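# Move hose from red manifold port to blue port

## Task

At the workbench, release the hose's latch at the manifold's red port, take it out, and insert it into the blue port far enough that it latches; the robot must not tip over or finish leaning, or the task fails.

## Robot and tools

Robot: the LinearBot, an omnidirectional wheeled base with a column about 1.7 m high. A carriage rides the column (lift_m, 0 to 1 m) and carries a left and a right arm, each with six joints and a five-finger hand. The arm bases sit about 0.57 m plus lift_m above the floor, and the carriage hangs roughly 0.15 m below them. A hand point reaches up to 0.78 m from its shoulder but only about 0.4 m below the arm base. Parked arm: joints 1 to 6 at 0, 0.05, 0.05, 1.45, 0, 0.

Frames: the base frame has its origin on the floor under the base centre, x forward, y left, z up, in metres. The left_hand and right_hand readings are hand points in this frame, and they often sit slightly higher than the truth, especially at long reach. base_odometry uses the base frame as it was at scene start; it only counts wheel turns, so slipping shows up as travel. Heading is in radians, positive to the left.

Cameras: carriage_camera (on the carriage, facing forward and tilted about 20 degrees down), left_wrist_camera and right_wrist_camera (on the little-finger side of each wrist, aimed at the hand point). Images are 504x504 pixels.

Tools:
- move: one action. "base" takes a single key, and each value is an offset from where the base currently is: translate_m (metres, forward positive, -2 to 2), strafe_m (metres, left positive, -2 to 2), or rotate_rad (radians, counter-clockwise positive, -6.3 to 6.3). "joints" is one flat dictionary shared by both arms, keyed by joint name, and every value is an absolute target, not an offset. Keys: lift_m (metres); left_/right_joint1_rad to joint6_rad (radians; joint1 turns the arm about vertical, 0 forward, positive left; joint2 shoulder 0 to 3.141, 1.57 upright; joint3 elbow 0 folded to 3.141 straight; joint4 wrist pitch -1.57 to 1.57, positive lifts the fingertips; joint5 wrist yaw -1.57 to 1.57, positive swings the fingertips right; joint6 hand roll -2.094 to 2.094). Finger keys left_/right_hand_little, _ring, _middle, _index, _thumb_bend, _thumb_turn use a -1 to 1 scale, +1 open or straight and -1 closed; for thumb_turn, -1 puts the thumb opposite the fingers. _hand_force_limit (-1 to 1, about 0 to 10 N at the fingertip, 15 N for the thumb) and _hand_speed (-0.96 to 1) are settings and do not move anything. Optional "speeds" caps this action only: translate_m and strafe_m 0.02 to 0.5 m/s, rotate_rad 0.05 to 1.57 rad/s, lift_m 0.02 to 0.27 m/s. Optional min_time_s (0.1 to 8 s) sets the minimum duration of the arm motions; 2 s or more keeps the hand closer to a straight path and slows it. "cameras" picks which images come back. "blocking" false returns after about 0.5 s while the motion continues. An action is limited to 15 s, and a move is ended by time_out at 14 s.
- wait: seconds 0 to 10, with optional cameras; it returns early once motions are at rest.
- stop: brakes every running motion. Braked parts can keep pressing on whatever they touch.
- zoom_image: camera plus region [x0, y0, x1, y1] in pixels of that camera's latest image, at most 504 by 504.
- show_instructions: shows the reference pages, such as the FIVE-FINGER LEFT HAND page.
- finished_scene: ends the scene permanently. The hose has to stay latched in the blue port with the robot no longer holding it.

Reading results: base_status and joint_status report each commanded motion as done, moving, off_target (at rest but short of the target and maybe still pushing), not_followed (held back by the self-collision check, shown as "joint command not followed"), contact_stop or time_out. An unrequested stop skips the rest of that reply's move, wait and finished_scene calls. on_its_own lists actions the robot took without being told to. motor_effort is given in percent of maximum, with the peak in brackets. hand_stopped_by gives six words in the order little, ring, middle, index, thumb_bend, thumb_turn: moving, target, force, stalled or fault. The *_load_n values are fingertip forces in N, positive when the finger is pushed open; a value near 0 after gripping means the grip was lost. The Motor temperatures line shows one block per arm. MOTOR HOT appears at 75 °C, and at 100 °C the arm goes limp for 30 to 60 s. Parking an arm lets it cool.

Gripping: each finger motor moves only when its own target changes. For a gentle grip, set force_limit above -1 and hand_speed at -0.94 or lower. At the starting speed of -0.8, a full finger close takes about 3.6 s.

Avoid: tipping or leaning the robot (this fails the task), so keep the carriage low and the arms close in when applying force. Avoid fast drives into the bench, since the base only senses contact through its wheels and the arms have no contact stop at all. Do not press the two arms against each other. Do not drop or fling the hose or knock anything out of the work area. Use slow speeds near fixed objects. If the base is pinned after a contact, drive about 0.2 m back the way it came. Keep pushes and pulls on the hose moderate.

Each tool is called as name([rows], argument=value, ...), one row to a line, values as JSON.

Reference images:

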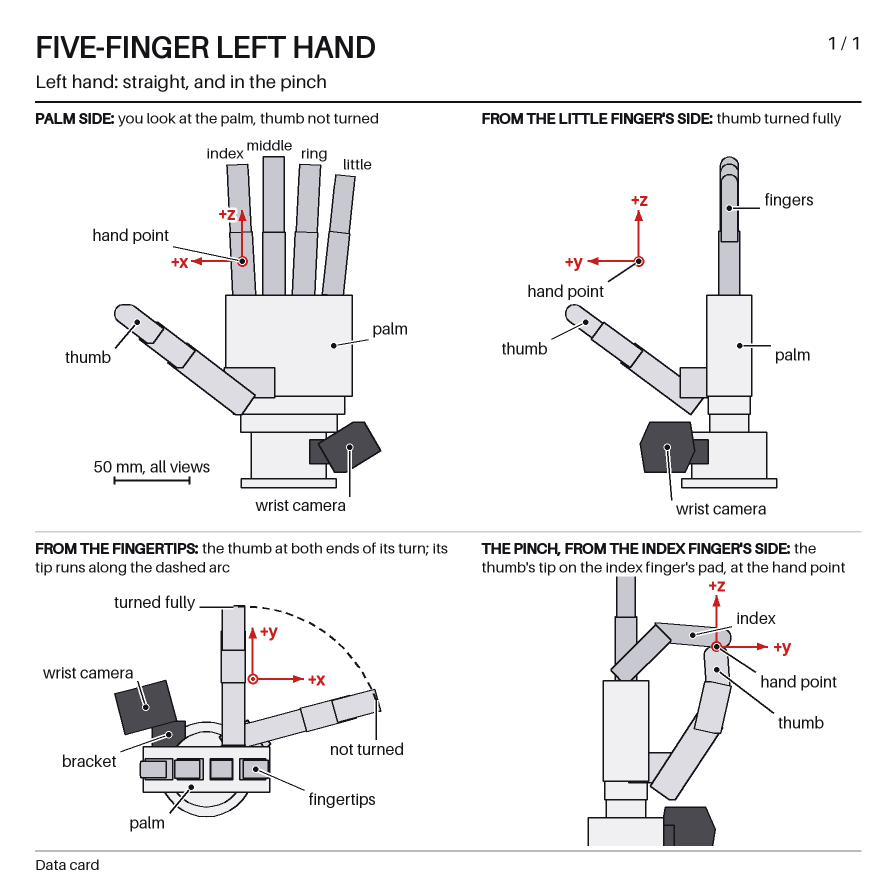

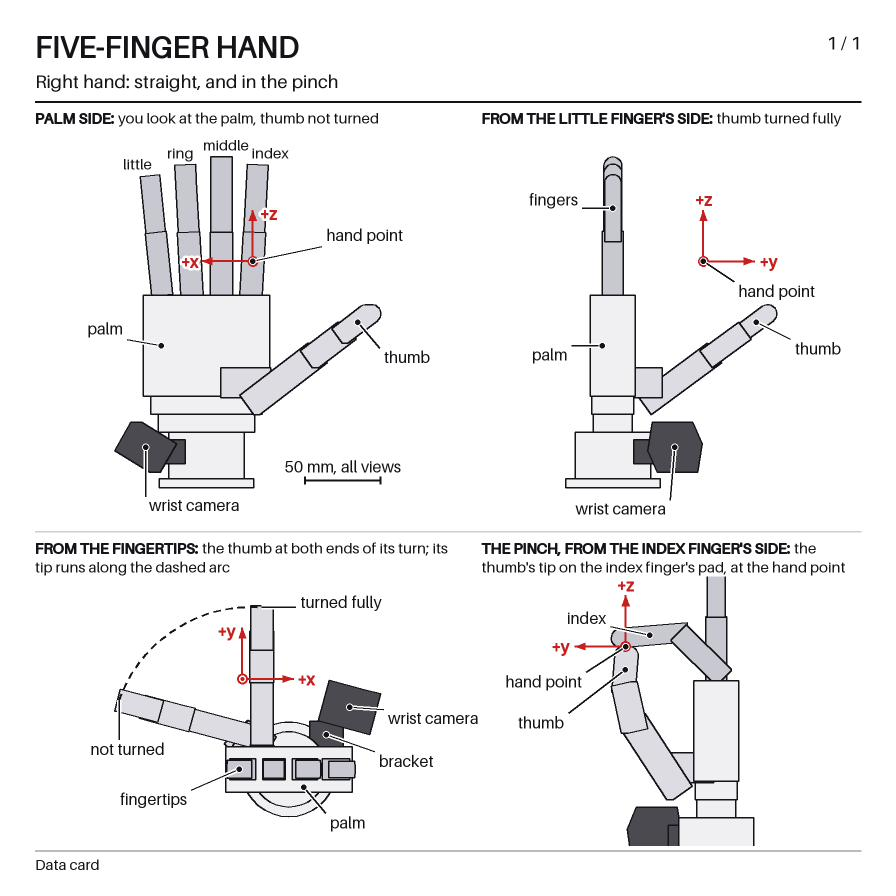

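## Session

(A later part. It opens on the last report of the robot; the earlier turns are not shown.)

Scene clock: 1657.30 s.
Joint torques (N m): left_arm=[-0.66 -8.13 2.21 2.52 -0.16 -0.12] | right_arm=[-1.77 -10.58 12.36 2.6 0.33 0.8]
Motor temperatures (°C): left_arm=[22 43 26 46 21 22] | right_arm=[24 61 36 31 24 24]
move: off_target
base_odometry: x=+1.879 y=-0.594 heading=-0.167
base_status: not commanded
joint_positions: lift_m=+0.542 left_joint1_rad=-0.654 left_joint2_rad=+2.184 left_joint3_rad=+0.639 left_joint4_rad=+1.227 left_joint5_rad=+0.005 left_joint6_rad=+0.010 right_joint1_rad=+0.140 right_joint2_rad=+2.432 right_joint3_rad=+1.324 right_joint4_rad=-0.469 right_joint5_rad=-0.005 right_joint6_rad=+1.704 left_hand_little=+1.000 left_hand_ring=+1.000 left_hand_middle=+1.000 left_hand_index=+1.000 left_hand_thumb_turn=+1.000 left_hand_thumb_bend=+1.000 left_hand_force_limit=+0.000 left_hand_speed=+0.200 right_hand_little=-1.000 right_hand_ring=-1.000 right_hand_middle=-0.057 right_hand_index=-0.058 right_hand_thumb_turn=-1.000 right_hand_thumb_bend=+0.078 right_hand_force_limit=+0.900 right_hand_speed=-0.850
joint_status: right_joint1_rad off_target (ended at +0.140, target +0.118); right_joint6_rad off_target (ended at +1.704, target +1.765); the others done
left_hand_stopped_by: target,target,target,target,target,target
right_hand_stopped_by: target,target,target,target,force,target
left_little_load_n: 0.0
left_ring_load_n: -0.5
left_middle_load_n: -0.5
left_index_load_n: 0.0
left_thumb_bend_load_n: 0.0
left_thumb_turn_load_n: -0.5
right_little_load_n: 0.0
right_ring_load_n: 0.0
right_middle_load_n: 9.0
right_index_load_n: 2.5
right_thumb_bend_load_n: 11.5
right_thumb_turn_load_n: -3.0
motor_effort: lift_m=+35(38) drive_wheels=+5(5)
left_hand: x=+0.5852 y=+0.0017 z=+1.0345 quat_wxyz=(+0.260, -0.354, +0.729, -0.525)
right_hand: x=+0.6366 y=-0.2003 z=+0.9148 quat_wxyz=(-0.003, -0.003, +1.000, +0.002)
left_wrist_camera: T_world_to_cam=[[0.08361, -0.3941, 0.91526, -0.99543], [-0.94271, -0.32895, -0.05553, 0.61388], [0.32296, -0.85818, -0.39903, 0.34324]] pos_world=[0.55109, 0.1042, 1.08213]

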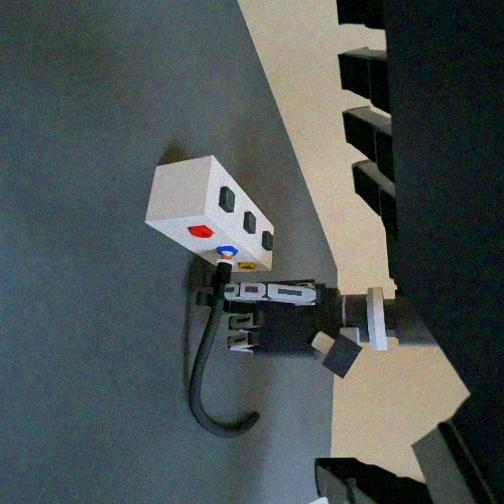

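move(joints={"right_joint1_rad": 0.095, "lift_m": 0.5445}, speeds={"lift_m": 0.02}, min_time_s=1.5, cameras=["left_wrist_camera", "right_wrist_camera"])

zoom_image(camera="left_wrist_camera", region=[190, 220, 290, 320])

zoom_image(camera="right_wrist_camera", region=[170, 100, 420, 350])

Scene clock: 1675.00 s.
Joint torques (N m): left_arm=[-0.76 -8.25 2.3 2.55 -0.15 -0.13] | right_arm=[-2.71 -10.85 12.3 2.59 0.47 0.74]
Motor temperatures (°C): left_arm=[22 43 26 46 21 22] | right_arm=[24 62 38 34 24 25]
move: off_target
base_odometry: x=+1.879 y=-0.594 heading=-0.167
base_status: not commanded
joint_positions: lift_m=+0.544 left_joint1_rad=-0.654 left_joint2_rad=+2.184 left_joint3_rad=+0.639 left_joint4_rad=+1.225 left_joint5_rad=+0.005 left_joint6_rad=+0.010 right_joint1_rad=+0.129 right_joint2_rad=+2.435 right_joint3_rad=+1.324 right_joint4_rad=-0.468 right_joint5_rad=-0.021 right_joint6_rad=+1.709 left_hand_little=+1.000 left_hand_ring=+1.000 left_hand_middle=+1.000 left_hand_index=+1.000 left_hand_thumb_turn=+1.000 left_hand_thumb_bend=+1.000 left_hand_force_limit=+0.000 left_hand_speed=+0.200 right_hand_little=-1.000 right_hand_ring=-1.000 right_hand_middle=-0.057 right_hand_index=-0.058 right_hand_thumb_turn=-1.000 right_hand_thumb_bend=+0.078 right_hand_force_limit=+0.900 right_hand_speed=-0.850
joint_status: right_joint1_rad off_target (ended at +0.129, target +0.095); the others done
left_hand_stopped_by: target,target,target,target,target,target
right_hand_stopped_by: target,target,target,target,force,target
left_little_load_n: 0.0
left_ring_load_n: 0.0
left_middle_load_n: 0.0
left_index_load_n: 0.0
left_thumb_bend_load_n: 0.0
left_thumb_turn_load_n: 0.0
right_little_load_n: 0.0
right_ring_load_n: 0.0
right_middle_load_n: 7.5
right_index_load_n: 3.0
right_thumb_bend_load_n: 12.0
right_thumb_turn_load_n: -3.5
motor_effort: lift_m=+35(38) drive_wheels=+5(5)
left_hand: x=+0.5851 y=+0.0018 z=+1.0362 quat_wxyz=(+0.260, -0.354, +0.729, -0.525)
right_hand: x=+0.6370 y=-0.2021 z=+0.9165 quat_wxyz=(-0.005, +0.005, +1.000, +0.010)
left_wrist_camera: T_world_to_cam=[[0.08468, -0.39498, 0.91478, -0.99692], [-0.94279, -0.32887, -0.05473, 0.61298], [0.32246, -0.85781, -0.40023, 0.34561]] pos_world=[0.55088, 0.1043, 1.08383]
right_wrist_camera: T_world_to_cam=[[-0.27405, 0.9613, -0.0282, 0.39895], [0.80032, 0.24422, 0.54757, -0.9645], [0.53327, 0.12749, -0.83628, 0.5618]] pos_world=[0.58165, -0.21959, 1.00921]

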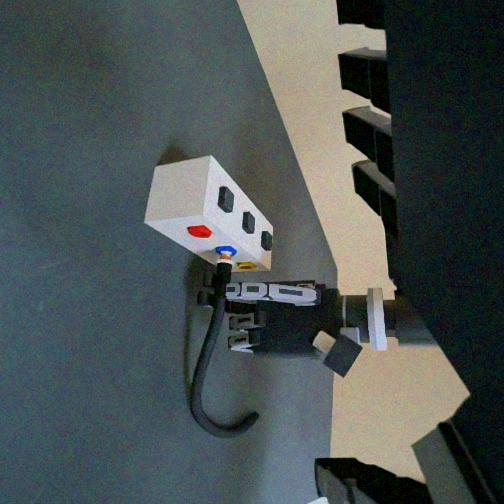

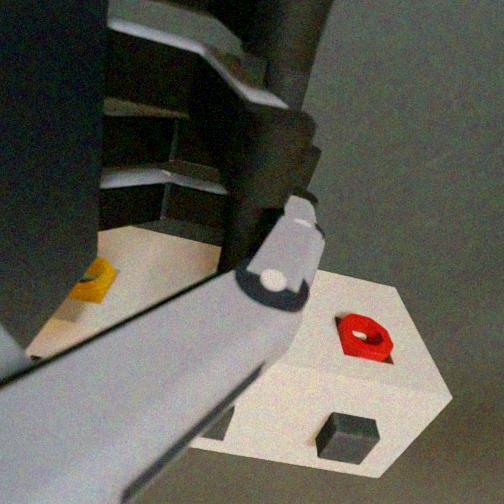

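Scaled by 5.040.

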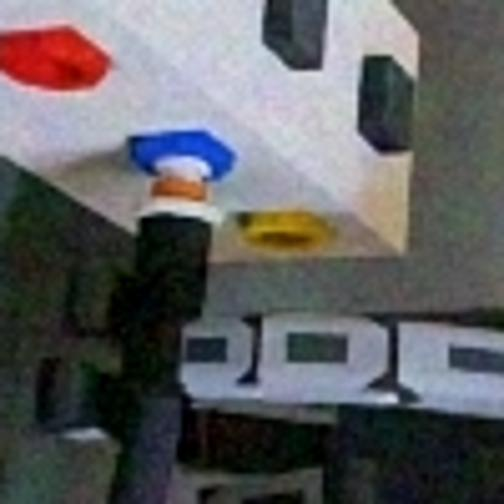

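Scaled by 2.016.

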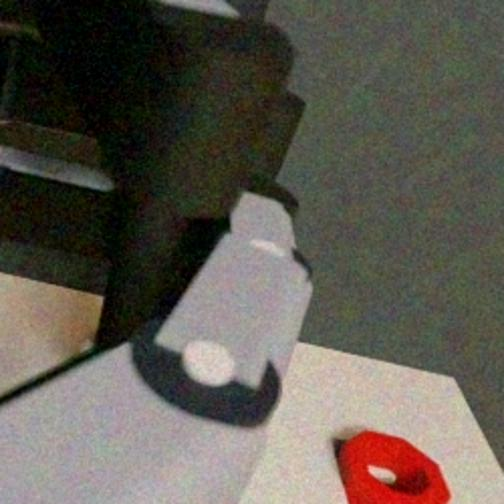

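move(joints={"right_joint4_rad": -0.1, "right_joint3_rad": 1.44, "right_joint6_rad": 1.785, "lift_m": 0.547}, speeds={"lift_m": 0.02}, min_time_s=2, cameras=["left_wrist_camera"])

zoom_image(camera="left_wrist_camera", region=[190, 220, 290, 320])

Scene clock: 1682.30 s.
Joint torques (N m): left_arm=[-0.64 -8.27 2.32 2.51 -0.14 -0.13] | right_arm=[-2.43 -12.22 15.1 3.74 0.45 0.89]
Motor temperatures (°C): left_arm=[22 43 26 46 21 22] | right_arm=[24 65 39 35 24 25]
move: off_target
base_odometry: x=+1.879 y=-0.594 heading=-0.167
base_status: not commanded
joint_positions: lift_m=+0.546 left_joint1_rad=-0.654 left_joint2_rad=+2.184 left_joint3_rad=+0.639 left_joint4_rad=+1.225 left_joint5_rad=+0.005 left_joint6_rad=+0.010 right_joint1_rad=+0.125 right_joint2_rad=+2.451 right_joint3_rad=+1.337 right_joint4_rad=-0.424 right_joint5_rad=-0.019 right_joint6_rad=+1.716 left_hand_little=+1.000 left_hand_ring=+1.000 left_hand_middle=+1.000 left_hand_index=+1.000 left_hand_thumb_turn=+1.000 left_hand_thumb_bend=+1.000 left_hand_force_limit=+0.000 left_hand_speed=+0.200 right_hand_little=-1.000 right_hand_ring=-1.000 right_hand_middle=-0.058 right_hand_index=-0.058 right_hand_thumb_turn=-1.000 right_hand_thumb_bend=+0.076 right_hand_force_limit=+0.900 right_hand_speed=-0.850
joint_status: right_joint3_rad off_target (ended at +1.337, target +1.440); right_joint4_rad off_target (ended at -0.424, target -0.100); right_joint6_rad off_target (ended at +1.717, target +1.785); the others done
left_hand_stopped_by: target,target,target,target,target,target
right_hand_stopped_by: target,target,target,target,force,target
left_little_load_n: 0.0
left_ring_load_n: 0.0
left_middle_load_n: 0.0
left_index_load_n: 0.0
left_thumb_bend_load_n: 0.0
left_thumb_turn_load_n: 0.0
right_little_load_n: 0.0
right_ring_load_n: 0.0
right_middle_load_n: 2.5
right_index_load_n: 1.5
right_thumb_bend_load_n: 5.0
right_thumb_turn_load_n: -2.0
motor_effort: lift_m=+36(38) drive_wheels=+5(5)
left_hand: x=+0.5850 y=+0.0019 z=+1.0385 quat_wxyz=(+0.260, -0.354, +0.730, -0.524)
right_hand: x=+0.6508 y=-0.2024 z=+0.9170 quat_wxyz=(+0.015, +0.010, +1.000, +0.012)
left_wrist_camera: T_world_to_cam=[[0.08522, -0.39537, 0.91456, -0.99909], [-0.94282, -0.32885, -0.05431, 0.61271], [0.32223, -0.85763, -0.40079, 0.34738]] pos_world=[0.55088, 0.1044, 1.08623]

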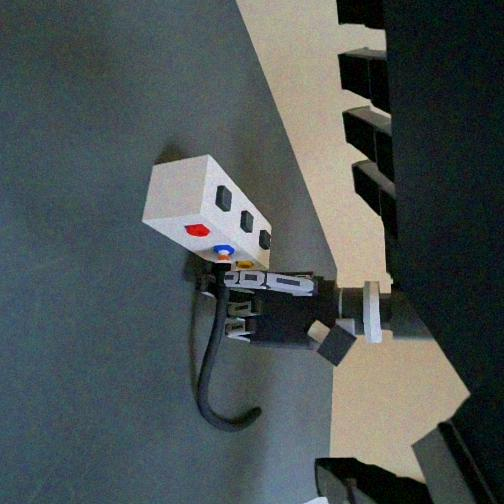

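Scaled by 5.040.

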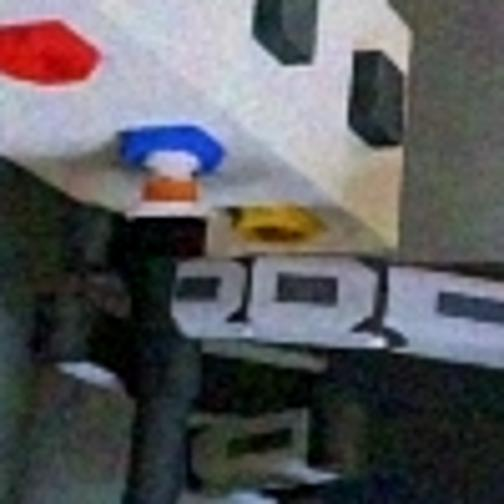

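move(joints={"right_joint3_rad": 1.337, "right_joint4_rad": -0.424, "right_joint1_rad": 0.125, "right_joint6_rad": 1.716}, min_time_s=1)

move(joints={"right_hand_thumb_bend": 0.5, "right_hand_index": 0.07, "right_hand_middle": 0.07, "right_hand_speed": -0.6}, cameras=["left_wrist_camera", "right_wrist_camera", "carriage_camera"])

zoom_image(camera="left_wrist_camera", region=[190, 230, 260, 300])

zoom_image(camera="right_wrist_camera", region=[170, 0, 420, 250])

Scene clock: 1716.97 s.
Joint torques (N m): left_arm=[-0.65 -8.17 2.29 2.54 -0.15 -0.13] | right_arm=[-0.12 -12.19 4.79 0.6 0.45 0.11]
Motor temperatures (°C): left_arm=[22 43 26 45 21 22] | right_arm=[24 73 44 48 24 25]
move: done
base_odometry: x=+1.879 y=-0.594 heading=-0.167
base_status: not commanded
joint_positions: lift_m=+0.546 left_joint1_rad=-0.654 left_joint2_rad=+2.184 left_joint3_rad=+0.639 left_joint4_rad=+1.225 left_joint5_rad=+0.005 left_joint6_rad=+0.010 right_joint1_rad=+0.126 right_joint2_rad=+2.451 right_joint3_rad=+1.337 right_joint4_rad=-0.442 right_joint5_rad=-0.019 right_joint6_rad=+1.711 left_hand_little=+1.000 left_hand_ring=+1.000 left_hand_middle=+1.000 left_hand_index=+1.000 left_hand_thumb_turn=+1.000 left_hand_thumb_bend=+1.000 left_hand_force_limit=+0.000 left_hand_speed=+0.200 right_hand_little=-1.000 right_hand_ring=-1.000 right_hand_middle=-0.058 right_hand_index=-0.058 right_hand_thumb_turn=-1.000 right_hand_thumb_bend=+0.076 right_hand_force_limit=+0.900 right_hand_speed=-0.850
joint_status: all done
left_hand_stopped_by: target,target,target,target,target,target
right_hand_stopped_by: target,target,target,target,force,target
left_little_load_n: 0.0
left_ring_load_n: 0.0
left_middle_load_n: 0.0
left_index_load_n: 0.0
left_thumb_bend_load_n: 0.0
left_thumb_turn_load_n: 0.0
right_little_load_n: 0.0
right_ring_load_n: 0.0
right_middle_load_n: 2.0
right_index_load_n: 2.0
right_thumb_bend_load_n: 4.5
right_thumb_turn_load_n: 0.5
motor_effort: lift_m=+36(36) drive_wheels=+4(5)
left_hand: x=+0.5850 y=+0.0019 z=+1.0385 quat_wxyz=(+0.260, -0.354, +0.730, -0.524)
right_hand: x=+0.6458 y=-0.2027 z=+0.9162 quat_wxyz=(+0.006, +0.007, +1.000, +0.010)
pictures: none

Scene clock: 1718.20 s.
Joint torques (N m): left_arm=[-0.64 -8.32 2.22 2.54 -0.11 -0.13] | right_arm=[-0.12 -12.22 4.79 0.56 0.3 0.12]
Motor temperatures (°C): left_arm=[22 43 26 45 21 22] | right_arm=[24 73 44 47 24 25]
move: done
base_odometry: x=+1.879 y=-0.594 heading=-0.167
base_status: not commanded
joint_positions: lift_m=+0.546 left_joint1_rad=-0.654 left_joint2_rad=+2.184 left_joint3_rad=+0.639 left_joint4_rad=+1.225 left_joint5_rad=+0.005 left_joint6_rad=+0.010 right_joint1_rad=+0.126 right_joint2_rad=+2.451 right_joint3_rad=+1.337 right_joint4_rad=-0.438 right_joint5_rad=-0.001 right_joint6_rad=+1.711 left_hand_little=+1.000 left_hand_ring=+1.000 left_hand_middle=+1.000 left_hand_index=+1.000 left_hand_thumb_turn=+1.000 left_hand_thumb_bend=+1.000 left_hand_force_limit=+0.000 left_hand_speed=+0.200 right_hand_little=-1.000 right_hand_ring=-1.000 right_hand_middle=+0.070 right_hand_index=+0.070 right_hand_thumb_turn=-1.000 right_hand_thumb_bend=+0.500 right_hand_force_limit=+0.900 right_hand_speed=-0.600
joint_status: all done
left_hand_stopped_by: target,target,target,target,target,target
right_hand_stopped_by: target,target,target,target,target,target
left_little_load_n: 0.0
left_ring_load_n: 0.0
left_middle_load_n: 0.0
left_index_load_n: 0.0
left_thumb_bend_load_n: 0.0
left_thumb_turn_load_n: -0.5
right_little_load_n: 0.0
right_ring_load_n: 0.0
right_middle_load_n: 0.0
right_index_load_n: 0.0
right_thumb_bend_load_n: -0.5
right_thumb_turn_load_n: 0.0
motor_effort: lift_m=+36(36) drive_wheels=+5(5)
left_hand: x=+0.5850 y=+0.0019 z=+1.0385 quat_wxyz=(+0.260, -0.354, +0.730, -0.524)
right_hand: x=+0.6471 y=-0.2060 z=+0.9153 quat_wxyz=(+0.009, +0.007, +1.000, +0.002)
pictures: carriage_camera, left_wrist_camera, right_wrist_camera
carriage_camera: T_world_to_cam=[[0.03531, -0.999, -0.02734, 0.03951], [-0.37173, 0.01227, -0.92826, 1.45258], [0.92767, 0.04294, -0.37093, 0.43292]] pos_world=[0.13697, 0.00306, 1.51004]
left_wrist_camera: T_world_to_cam=[[0.08522, -0.39537, 0.91456, -0.99909], [-0.94282, -0.32885, -0.05431, 0.61271], [0.32223, -0.85763, -0.40079, 0.34738]] pos_world=[0.55088, 0.1044, 1.08623]
right_wrist_camera: T_world_to_cam=[[-0.26803, 0.96202, -0.05173, 0.42329], [0.7852, 0.24924, 0.56687, -0.97778], [0.55823, 0.11131, -0.82218, 0.52345]] pos_world=[0.58901, -0.22178, 1.00654]

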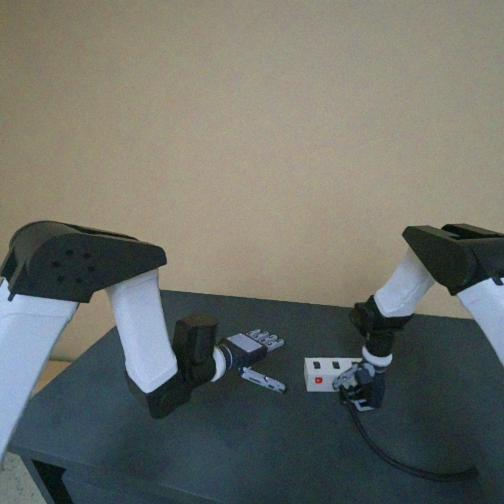

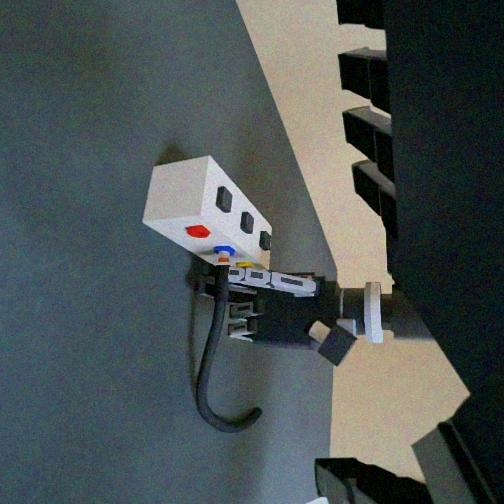

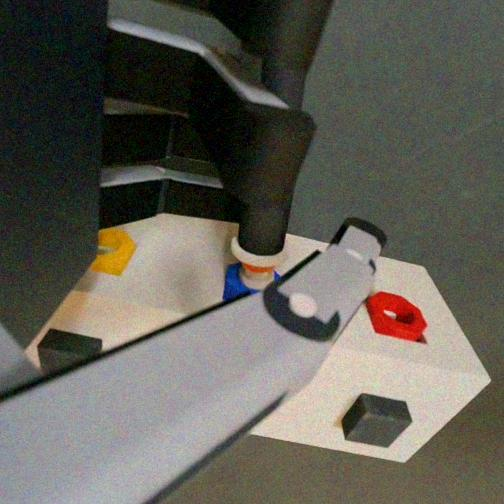

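Scaled by 7.200.

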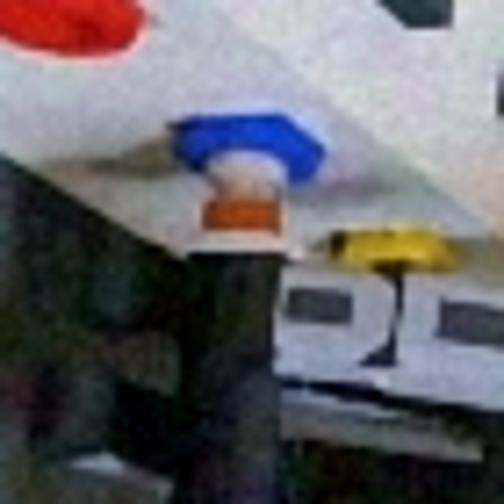

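Scaled by 2.016.

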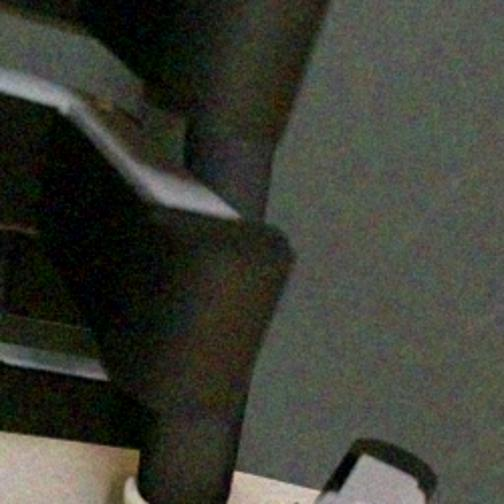

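move(joints={"lift_m": 0.5375, "right_joint1_rad": 0.153, "right_joint2_rad": 2.333, "right_joint3_rad": 1.211, "right_joint4_rad": -0.409, "right_joint6_rad": 1.726}, speeds={"lift_m": 0.02}, min_time_s=2)

move(joints={"right_joint2_rad": 2.367}, cameras=["left_wrist_camera", "right_wrist_camera"])

zoom_image(camera="left_wrist_camera", region=[190, 220, 290, 320])

zoom_image(camera="right_wrist_camera", region=[170, 50, 420, 300])

Scene clock: 1732.20 s.
Joint torques (N m): left_arm=[-0.76 -8.24 2.3 2.62 -0.13 -0.11] | right_arm=[0.53 -11.92 3.52 0.54 0.29 0.15]
Motor temperatures (°C): left_arm=[22 43 26 45 21 22] | right_arm=[24 74 42 40 24 25]
move: done
base_odometry: x=+1.879 y=-0.594 heading=-0.167
base_status: not commanded
joint_positions: lift_m=+0.538 left_joint1_rad=-0.654 left_joint2_rad=+2.184 left_joint3_rad=+0.639 left_joint4_rad=+1.223 left_joint5_rad=+0.005 left_joint6_rad=+0.010 right_joint1_rad=+0.146 right_joint2_rad=+2.371 right_joint3_rad=+1.221 right_joint4_rad=-0.424 right_joint5_rad=+0.000 right_joint6_rad=+1.718 left_hand_little=+1.000 left_hand_ring=+1.000 left_hand_middle=+1.000 left_hand_index=+1.000 left_hand_thumb_turn=+1.000 left_hand_thumb_bend=+1.000 left_hand_force_limit=+0.000 left_hand_speed=+0.200 right_hand_little=-1.000 right_hand_ring=-1.000 right_hand_middle=+0.070 right_hand_index=+0.070 right_hand_thumb_turn=-1.000 right_hand_thumb_bend=+0.500 right_hand_force_limit=+0.900 right_hand_speed=-0.600
joint_status: all done
left_hand_stopped_by: target,target,target,target,target,target
right_hand_stopped_by: target,target,target,target,target,target
left_little_load_n: 0.0
left_ring_load_n: 0.0
left_middle_load_n: 0.0
left_index_load_n: 0.0
left_thumb_bend_load_n: -0.5
left_thumb_turn_load_n: -0.5
right_little_load_n: 0.0
right_ring_load_n: 0.0
right_middle_load_n: 0.0
right_index_load_n: 0.0
right_thumb_bend_load_n: 0.0
right_thumb_turn_load_n: 0.0
motor_effort: lift_m=+25(27) drive_wheels=+5(5)
left_hand: x=+0.5848 y=+0.0020 z=+1.0295 quat_wxyz=(+0.259, -0.354, +0.730, -0.524)
right_hand: x=+0.6186 y=-0.2020 z=+0.9157 quat_wxyz=(-0.002, +0.001, +1.000, +0.000)
pictures: none

Scene clock: 1732.70 s.
Joint torques (N m): left_arm=[-0.68 -8.31 2.32 2.56 -0.14 -0.12] | right_arm=[0.55 -9.25 3.55 0.53 0.29 0.15]
Motor temperatures (°C): left_arm=[22 43 26 45 21 22] | right_arm=[24 74 42 40 24 25]
move: done
base_odometry: x=+1.879 y=-0.594 heading=-0.167
base_status: not commanded
joint_positions: lift_m=+0.538 left_joint1_rad=-0.654 left_joint2_rad=+2.184 left_joint3_rad=+0.639 left_joint4_rad=+1.223 left_joint5_rad=+0.005 left_joint6_rad=+0.010 right_joint1_rad=+0.146 right_joint2_rad=+2.371 right_joint3_rad=+1.221 right_joint4_rad=-0.424 right_joint5_rad=+0.000 right_joint6_rad=+1.718 left_hand_little=+1.000 left_hand_ring=+1.000 left_hand_middle=+1.000 left_hand_index=+1.000 left_hand_thumb_turn=+1.000 left_hand_thumb_bend=+1.000 left_hand_force_limit=+0.000 left_hand_speed=+0.200 right_hand_little=-1.000 right_hand_ring=-1.000 right_hand_middle=+0.070 right_hand_index=+0.070 right_hand_thumb_turn=-1.000 right_hand_thumb_bend=+0.500 right_hand_force_limit=+0.900 right_hand_speed=-0.600
joint_status: all done
left_hand_stopped_by: target,target,target,target,target,target
right_hand_stopped_by: target,target,target,target,target,target
left_little_load_n: -0.5
left_ring_load_n: 0.0
left_middle_load_n: 0.0
left_index_load_n: 0.0
left_thumb_bend_load_n: 0.0
left_thumb_turn_load_n: 0.0
right_little_load_n: 0.0
right_ring_load_n: 0.0
right_middle_load_n: 0.0
right_index_load_n: 0.0
right_thumb_bend_load_n: -0.5
right_thumb_turn_load_n: 0.0
motor_effort: lift_m=+25(25) drive_wheels=+5(5)
left_hand: x=+0.5848 y=+0.0020 z=+1.0295 quat_wxyz=(+0.259, -0.354, +0.730, -0.524)
right_hand: x=+0.6186 y=-0.2020 z=+0.9157 quat_wxyz=(-0.002, +0.001, +1.000, +0.000)
left_wrist_camera: T_world_to_cam=[[0.08658, -0.39647, 0.91396, -0.99097], [-0.9429, -0.32878, -0.0533, 0.61103], [0.32162, -0.85716, -0.40229, 0.34591]] pos_world=[0.55068, 0.1045, 1.07743]
right_wrist_camera: T_world_to_cam=[[-0.28196, 0.95816, -0.04925, 0.41738], [0.79396, 0.26185, 0.54869, -0.94284], [0.53863, 0.1156, -0.83457, 0.56358]] pos_world=[0.56271, -0.21819, 1.00823]

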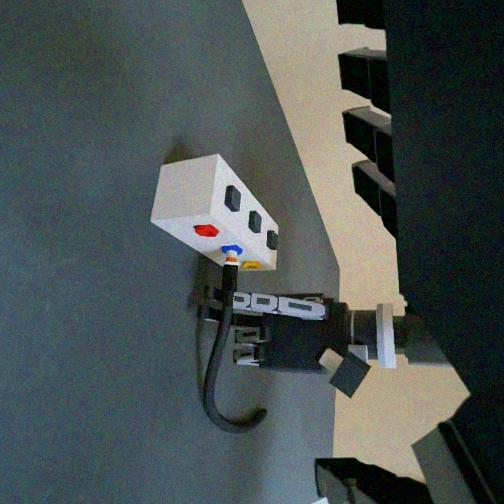

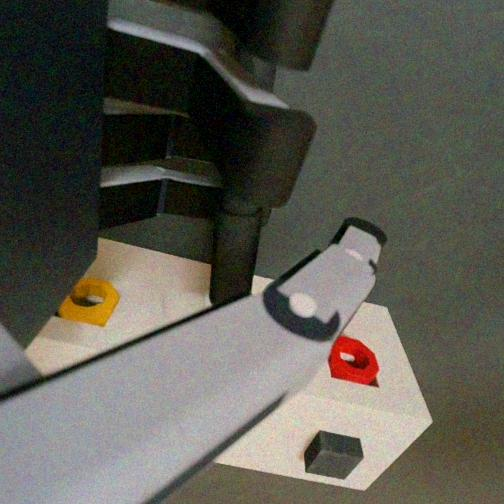

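Scaled by 5.040.

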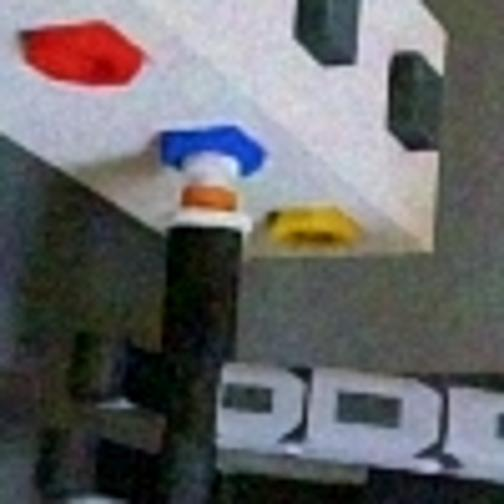

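Scaled by 2.016.

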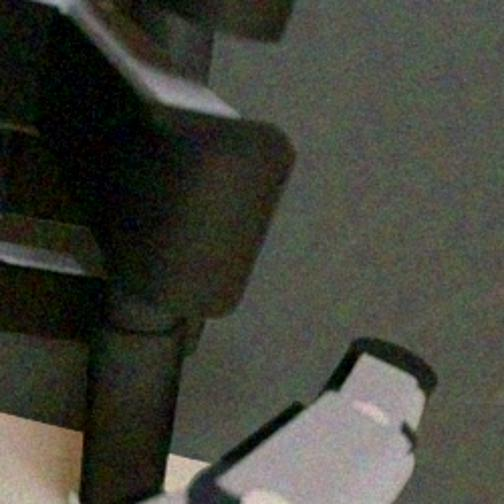

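move(joints={"right_hand_speed": -0.85, "right_hand_force_limit": 0.3, "right_hand_thumb_bend": 0.0, "right_hand_index": -0.03, "right_hand_middle": -0.07}, cameras=["left_wrist_camera", "right_wrist_camera"])

zoom_image(camera="left_wrist_camera", region=[190, 220, 290, 320])

zoom_image(camera="right_wrist_camera", region=[170, 100, 420, 350])

Scene clock: 1760.73 s.
Joint torques (N m): left_arm=[-0.65 -8.32 2.29 2.54 -0.16 -0.11] | right_arm=[0.2 -9.22 3.55 0.53 0.28 0.15]
Motor temperatures (°C): left_arm=[22 43 26 44 21 22] | right_arm=[24 66 39 33 24 24]
move: done
base_odometry: x=+1.879 y=-0.594 heading=-0.167
base_status: not commanded
joint_positions: lift_m=+0.538 left_joint1_rad=-0.654 left_joint2_rad=+2.184 left_joint3_rad=+0.639 left_joint4_rad=+1.223 left_joint5_rad=+0.005 left_joint6_rad=+0.010 right_joint1_rad=+0.150 right_joint2_rad=+2.371 right_joint3_rad=+1.221 right_joint4_rad=-0.421 right_joint5_rad=+0.001 right_joint6_rad=+1.718 left_hand_little=+1.000 left_hand_ring=+1.000 left_hand_middle=+1.000 left_hand_index=+1.000 left_hand_thumb_turn=+1.000 left_hand_thumb_bend=+1.000 left_hand_force_limit=+0.000 left_hand_speed=+0.200 right_hand_little=-1.000 right_hand_ring=-1.000 right_hand_middle=-0.070 right_hand_index=-0.030 right_hand_thumb_turn=-1.000 right_hand_thumb_bend=+0.002 right_hand_force_limit=+0.300 right_hand_speed=-0.850
joint_status: all done
left_hand_stopped_by: target,target,target,target,target,target
right_hand_stopped_by: target,target,target,target,target,target
left_little_load_n: 0.0
left_ring_load_n: 0.0
left_middle_load_n: 0.0
left_index_load_n: 0.0
left_thumb_bend_load_n: 0.0
left_thumb_turn_load_n: 0.0
right_little_load_n: 0.0
right_ring_load_n: 0.0
right_middle_load_n: 2.0
right_index_load_n: 0.0
right_thumb_bend_load_n: 3.5
right_thumb_turn_load_n: -0.5
motor_effort: lift_m=+25(25) drive_wheels=+5(5)
left_hand: x=+0.5848 y=+0.0020 z=+1.0295 quat_wxyz=(+0.259, -0.354, +0.730, -0.524)
right_hand: x=+0.6189 y=-0.2005 z=+0.9157 quat_wxyz=(+0.000, -0.001, +1.000, -0.001)
left_wrist_camera: T_world_to_cam=[[0.08658, -0.39647, 0.91396, -0.99097], [-0.9429, -0.32878, -0.0533, 0.61103], [0.32162, -0.85716, -0.40229, 0.34591]] pos_world=[0.55068, 0.1045, 1.07743]
right_wrist_camera: T_world_to_cam=[[-0.28541, 0.95706, -0.05079, 0.41932], [0.79141, 0.26523, 0.55074, -0.94315], [0.54056, 0.11699, -0.83313, 0.56103]] pos_world=[0.56283, -0.21679, 1.00813]

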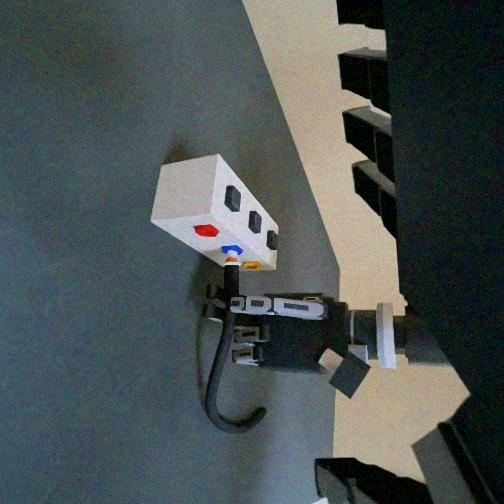

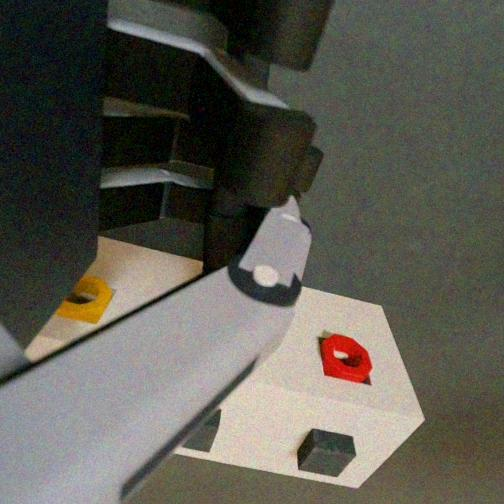

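Scaled by 5.040.

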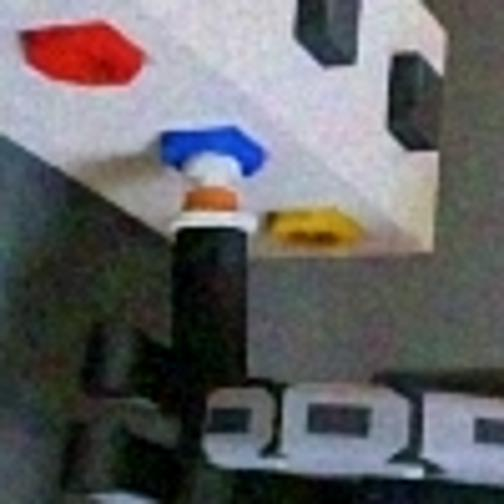

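Scaled by 2.016.

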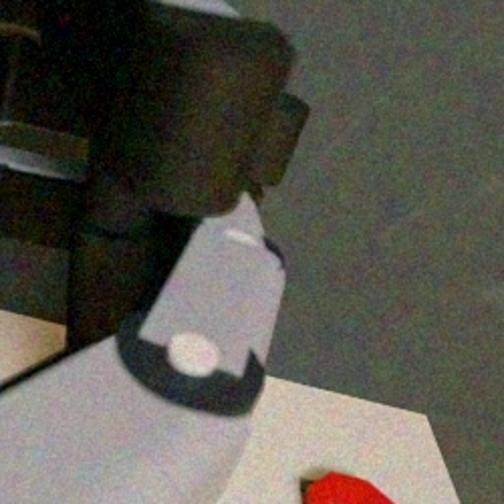

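move(joints={"right_hand_thumb_bend": 0.12, "right_joint1_rad": 0.134}, min_time_s=1)

move(joints={"right_hand_force_limit": 0.8, "right_hand_thumb_bend": 0.0, "right_hand_index": -0.03, "right_hand_middle": -0.09}, cameras=["left_wrist_camera", "right_wrist_camera"])

zoom_image(camera="left_wrist_camera", region=[190, 220, 290, 320])

zoom_image(camera="right_wrist_camera", region=[170, 100, 420, 350])

Scene clock: 1767.10 s.
Joint torques (N m): left_arm=[-0.76 -8.29 2.29 2.55 -0.14 -0.09] | right_arm=[-0.66 -9.25 3.56 0.53 0.27 0.14]
Motor temperatures (°C): left_arm=[22 43 26 44 21 22] | right_arm=[24 65 38 32 24 24]
move: done
base_odometry: x=+1.879 y=-0.594 heading=-0.167
base_status: not commanded
joint_positions: lift_m=+0.538 left_joint1_rad=-0.654 left_joint2_rad=+2.184 left_joint3_rad=+0.639 left_joint4_rad=+1.223 left_joint5_rad=+0.005 left_joint6_rad=+0.010 right_joint1_rad=+0.142 right_joint2_rad=+2.371 right_joint3_rad=+1.221 right_joint4_rad=-0.421 right_joint5_rad=+0.001 right_joint6_rad=+1.718 left_hand_little=+1.000 left_hand_ring=+1.000 left_hand_middle=+1.000 left_hand_index=+1.000 left_hand_thumb_turn=+1.000 left_hand_thumb_bend=+1.000 left_hand_force_limit=+0.000 left_hand_speed=+0.200 right_hand_little=-1.000 right_hand_ring=-1.000 right_hand_middle=-0.070 right_hand_index=-0.030 right_hand_thumb_turn=-1.000 right_hand_thumb_bend=+0.120 right_hand_force_limit=+0.300 right_hand_speed=-0.850
joint_status: all done
left_hand_stopped_by: target,target,target,target,target,target
right_hand_stopped_by: target,target,target,target,target,target
left_little_load_n: -0.5
left_ring_load_n: 0.0
left_middle_load_n: 0.0
left_index_load_n: 0.0
left_thumb_bend_load_n: 0.0
left_thumb_turn_load_n: 0.0
right_little_load_n: 0.0
right_ring_load_n: 0.0
right_middle_load_n: 0.0
right_index_load_n: 0.0
right_thumb_bend_load_n: 0.0
right_thumb_turn_load_n: 0.0
motor_effort: lift_m=+25(25) drive_wheels=+4(5)
left_hand: x=+0.5848 y=+0.0020 z=+1.0295 quat_wxyz=(+0.259, -0.354, +0.730, -0.524)
right_hand: x=+0.6198 y=-0.2037 z=+0.9157 quat_wxyz=(+0.000, +0.003, +1.000, -0.001)
pictures: none

Scene clock: 1768.13 s.
Joint torques (N m): left_arm=[-0.73 -8.32 2.28 2.54 -0.11 -0.09] | right_arm=[-0.65 -9.25 3.56 0.53 0.29 0.14]
Motor temperatures (°C): left_arm=[22 43 26 44 21 22] | right_arm=[24 64 38 32 24 24]
move: done
base_odometry: x=+1.879 y=-0.594 heading=-0.167
base_status: not commanded
joint_positions: lift_m=+0.538 left_joint1_rad=-0.654 left_joint2_rad=+2.184 left_joint3_rad=+0.639 left_joint4_rad=+1.223 left_joint5_rad=+0.005 left_joint6_rad=+0.010 right_joint1_rad=+0.142 right_joint2_rad=+2.371 right_joint3_rad=+1.221 right_joint4_rad=-0.421 right_joint5_rad=-0.001 right_joint6_rad=+1.718 left_hand_little=+1.000 left_hand_ring=+1.000 left_hand_middle=+1.000 left_hand_index=+1.000 left_hand_thumb_turn=+1.000 left_hand_thumb_bend=+1.000 left_hand_force_limit=+0.000 left_hand_speed=+0.200 right_hand_little=-1.000 right_hand_ring=-1.000 right_hand_middle=-0.090 right_hand_index=-0.030 right_hand_thumb_turn=-1.000 right_hand_thumb_bend=+0.005 right_hand_force_limit=+0.800 right_hand_speed=-0.850
joint_status: all done
left_hand_stopped_by: target,target,target,target,target,target
right_hand_stopped_by: target,target,target,target,target,target
left_little_load_n: 0.0
left_ring_load_n: 0.0
left_middle_load_n: 0.0
left_index_load_n: 0.0
left_thumb_bend_load_n: 0.0
left_thumb_turn_load_n: 0.0
right_little_load_n: 0.0
right_ring_load_n: 0.0
right_middle_load_n: 2.5
right_index_load_n: 0.0
right_thumb_bend_load_n: 6.5
right_thumb_turn_load_n: -0.5
motor_effort: lift_m=+25(25) drive_wheels=+4(5)
left_hand: x=+0.5848 y=+0.0020 z=+1.0295 quat_wxyz=(+0.259, -0.354, +0.730, -0.524)
right_hand: x=+0.6197 y=-0.2032 z=+0.9158 quat_wxyz=(+0.000, +0.003, +1.000, +0.000)
left_wrist_camera: T_world_to_cam=[[0.08658, -0.39647, 0.91396, -0.99097], [-0.9429, -0.32878, -0.0533, 0.61103], [0.32162, -0.85716, -0.40229, 0.34591]] pos_world=[0.55068, 0.1045, 1.07743]
right_wrist_camera: T_world_to_cam=[[-0.27774, 0.95941, -0.04892, 0.41622], [0.79366, 0.25785, 0.55101, -0.94624], [0.54126, 0.11421, -0.83307, 0.55996]] pos_world=[0.56351, -0.21929, 1.00823]

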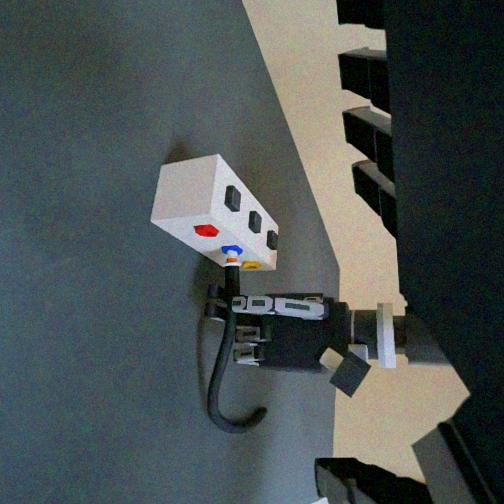

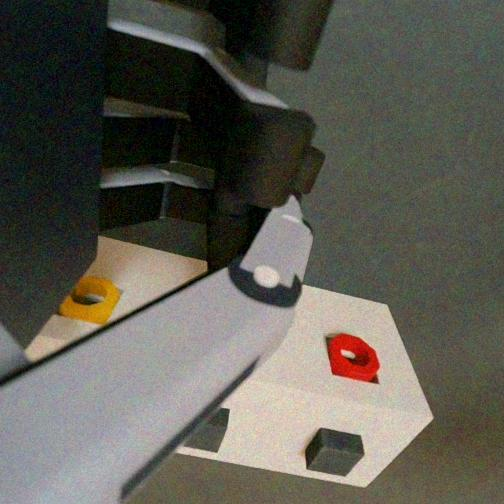

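Scaled by 5.040.

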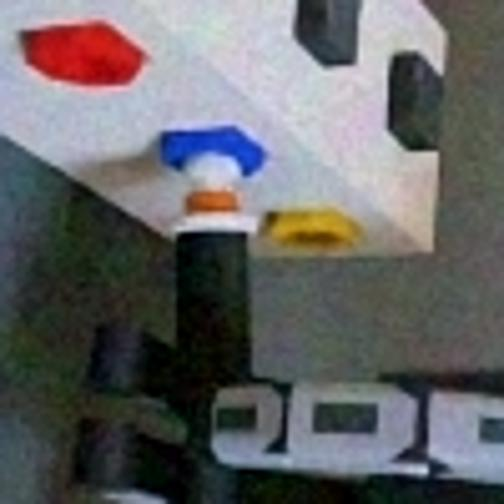

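Scaled by 2.016.

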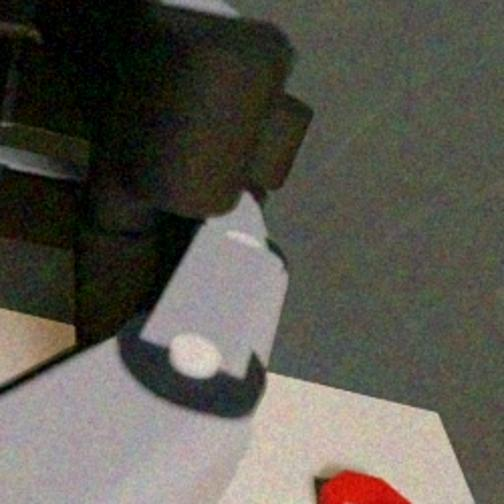

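move(joints={"right_hand_force_limit": 1.0, "right_hand_thumb_bend": -0.06, "right_hand_index": -0.05, "right_hand_middle": -0.1, "lift_m": 0.536}, speeds={"lift_m": 0.02}, cameras=["left_wrist_camera", "right_wrist_camera"])

zoom_image(camera="left_wrist_camera", region=[190, 220, 290, 320])

zoom_image(camera="right_wrist_camera", region=[170, 100, 420, 350])

Scene clock: 1779.23 s.
Joint torques (N m): left_arm=[-0.68 -8.35 2.24 2.59 -0.11 -0.13] | right_arm=[-0.65 -9.22 3.66 0.52 0.46 0.25]
Motor temperatures (°C): left_arm=[22 43 25 44 21 22] | right_arm=[24 63 37 30 24 24]
move: done
base_odometry: x=+1.879 y=-0.594 heading=-0.167
base_status: not commanded
joint_positions: lift_m=+0.536 left_joint1_rad=-0.654 left_joint2_rad=+2.185 left_joint3_rad=+0.639 left_joint4_rad=+1.222 left_joint5_rad=+0.005 left_joint6_rad=+0.010 right_joint1_rad=+0.142 right_joint2_rad=+2.371 right_joint3_rad=+1.220 right_joint4_rad=-0.422 right_joint5_rad=-0.020 right_joint6_rad=+1.710 left_hand_little=+1.000 left_hand_ring=+1.000 left_hand_middle=+1.000 left_hand_index=+1.000 left_hand_thumb_turn=+1.000 left_hand_thumb_bend=+1.000 left_hand_force_limit=+0.000 left_hand_speed=+0.200 right_hand_little=-1.000 right_hand_ring=-1.000 right_hand_middle=-0.099 right_hand_index=-0.050 right_hand_thumb_turn=-1.000 right_hand_thumb_bend=-0.051 right_hand_force_limit=+1.000 right_hand_speed=-0.850
joint_status: all done
left_hand_stopped_by: target,target,target,target,target,target
right_hand_stopped_by: target,target,target,target,stalled,target
left_little_load_n: 0.0
left_ring_load_n: 0.0
left_middle_load_n: 0.0
left_index_load_n: 0.0
left_thumb_bend_load_n: 0.0
left_thumb_turn_load_n: 0.0
right_little_load_n: 0.0
right_ring_load_n: 0.0
right_middle_load_n: 5.0
right_index_load_n: 0.5
right_thumb_bend_load_n: 12.0
right_thumb_turn_load_n: 0.5
motor_effort: lift_m=+25(26) drive_wheels=+4(5)
left_hand: x=+0.5847 y=+0.0021 z=+1.0277 quat_wxyz=(+0.259, -0.354, +0.730, -0.524)
right_hand: x=+0.6181 y=-0.1995 z=+0.9152 quat_wxyz=(-0.002, -0.001, +1.000, +0.010)
left_wrist_camera: T_world_to_cam=[[0.08712, -0.3969, 0.91372, -0.98942], [-0.94292, -0.32879, -0.05291, 0.61052], [0.32142, -0.85696, -0.40289, 0.34596]] pos_world=[0.55068, 0.1045, 1.07573]
right_wrist_camera: T_world_to_cam=[[-0.28557, 0.95788, -0.03021, 0.39956], [0.79386, 0.25409, 0.55247, -0.94777], [0.53687, 0.13378, -0.83299, 0.56643]] pos_world=[0.5624, -0.21769, 1.00751]

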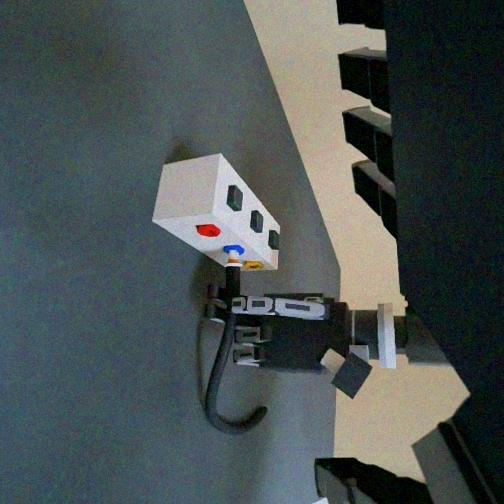

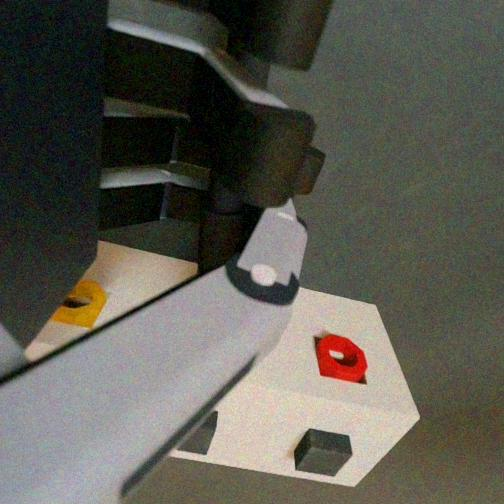

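Scaled by 5.040.

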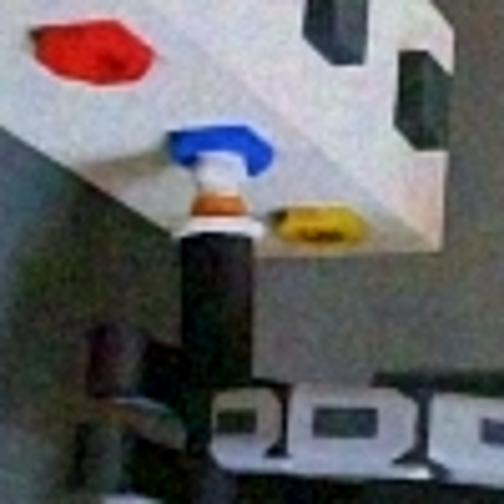

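Scaled by 2.016.

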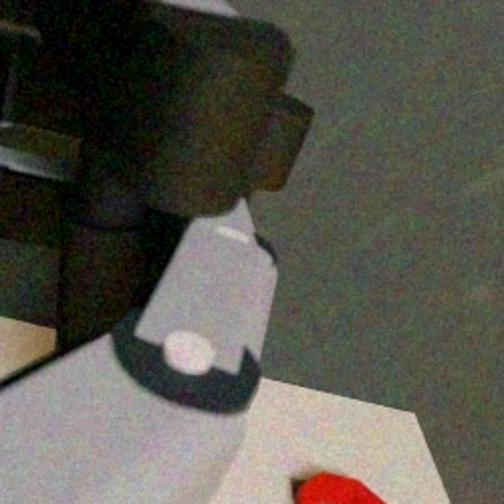

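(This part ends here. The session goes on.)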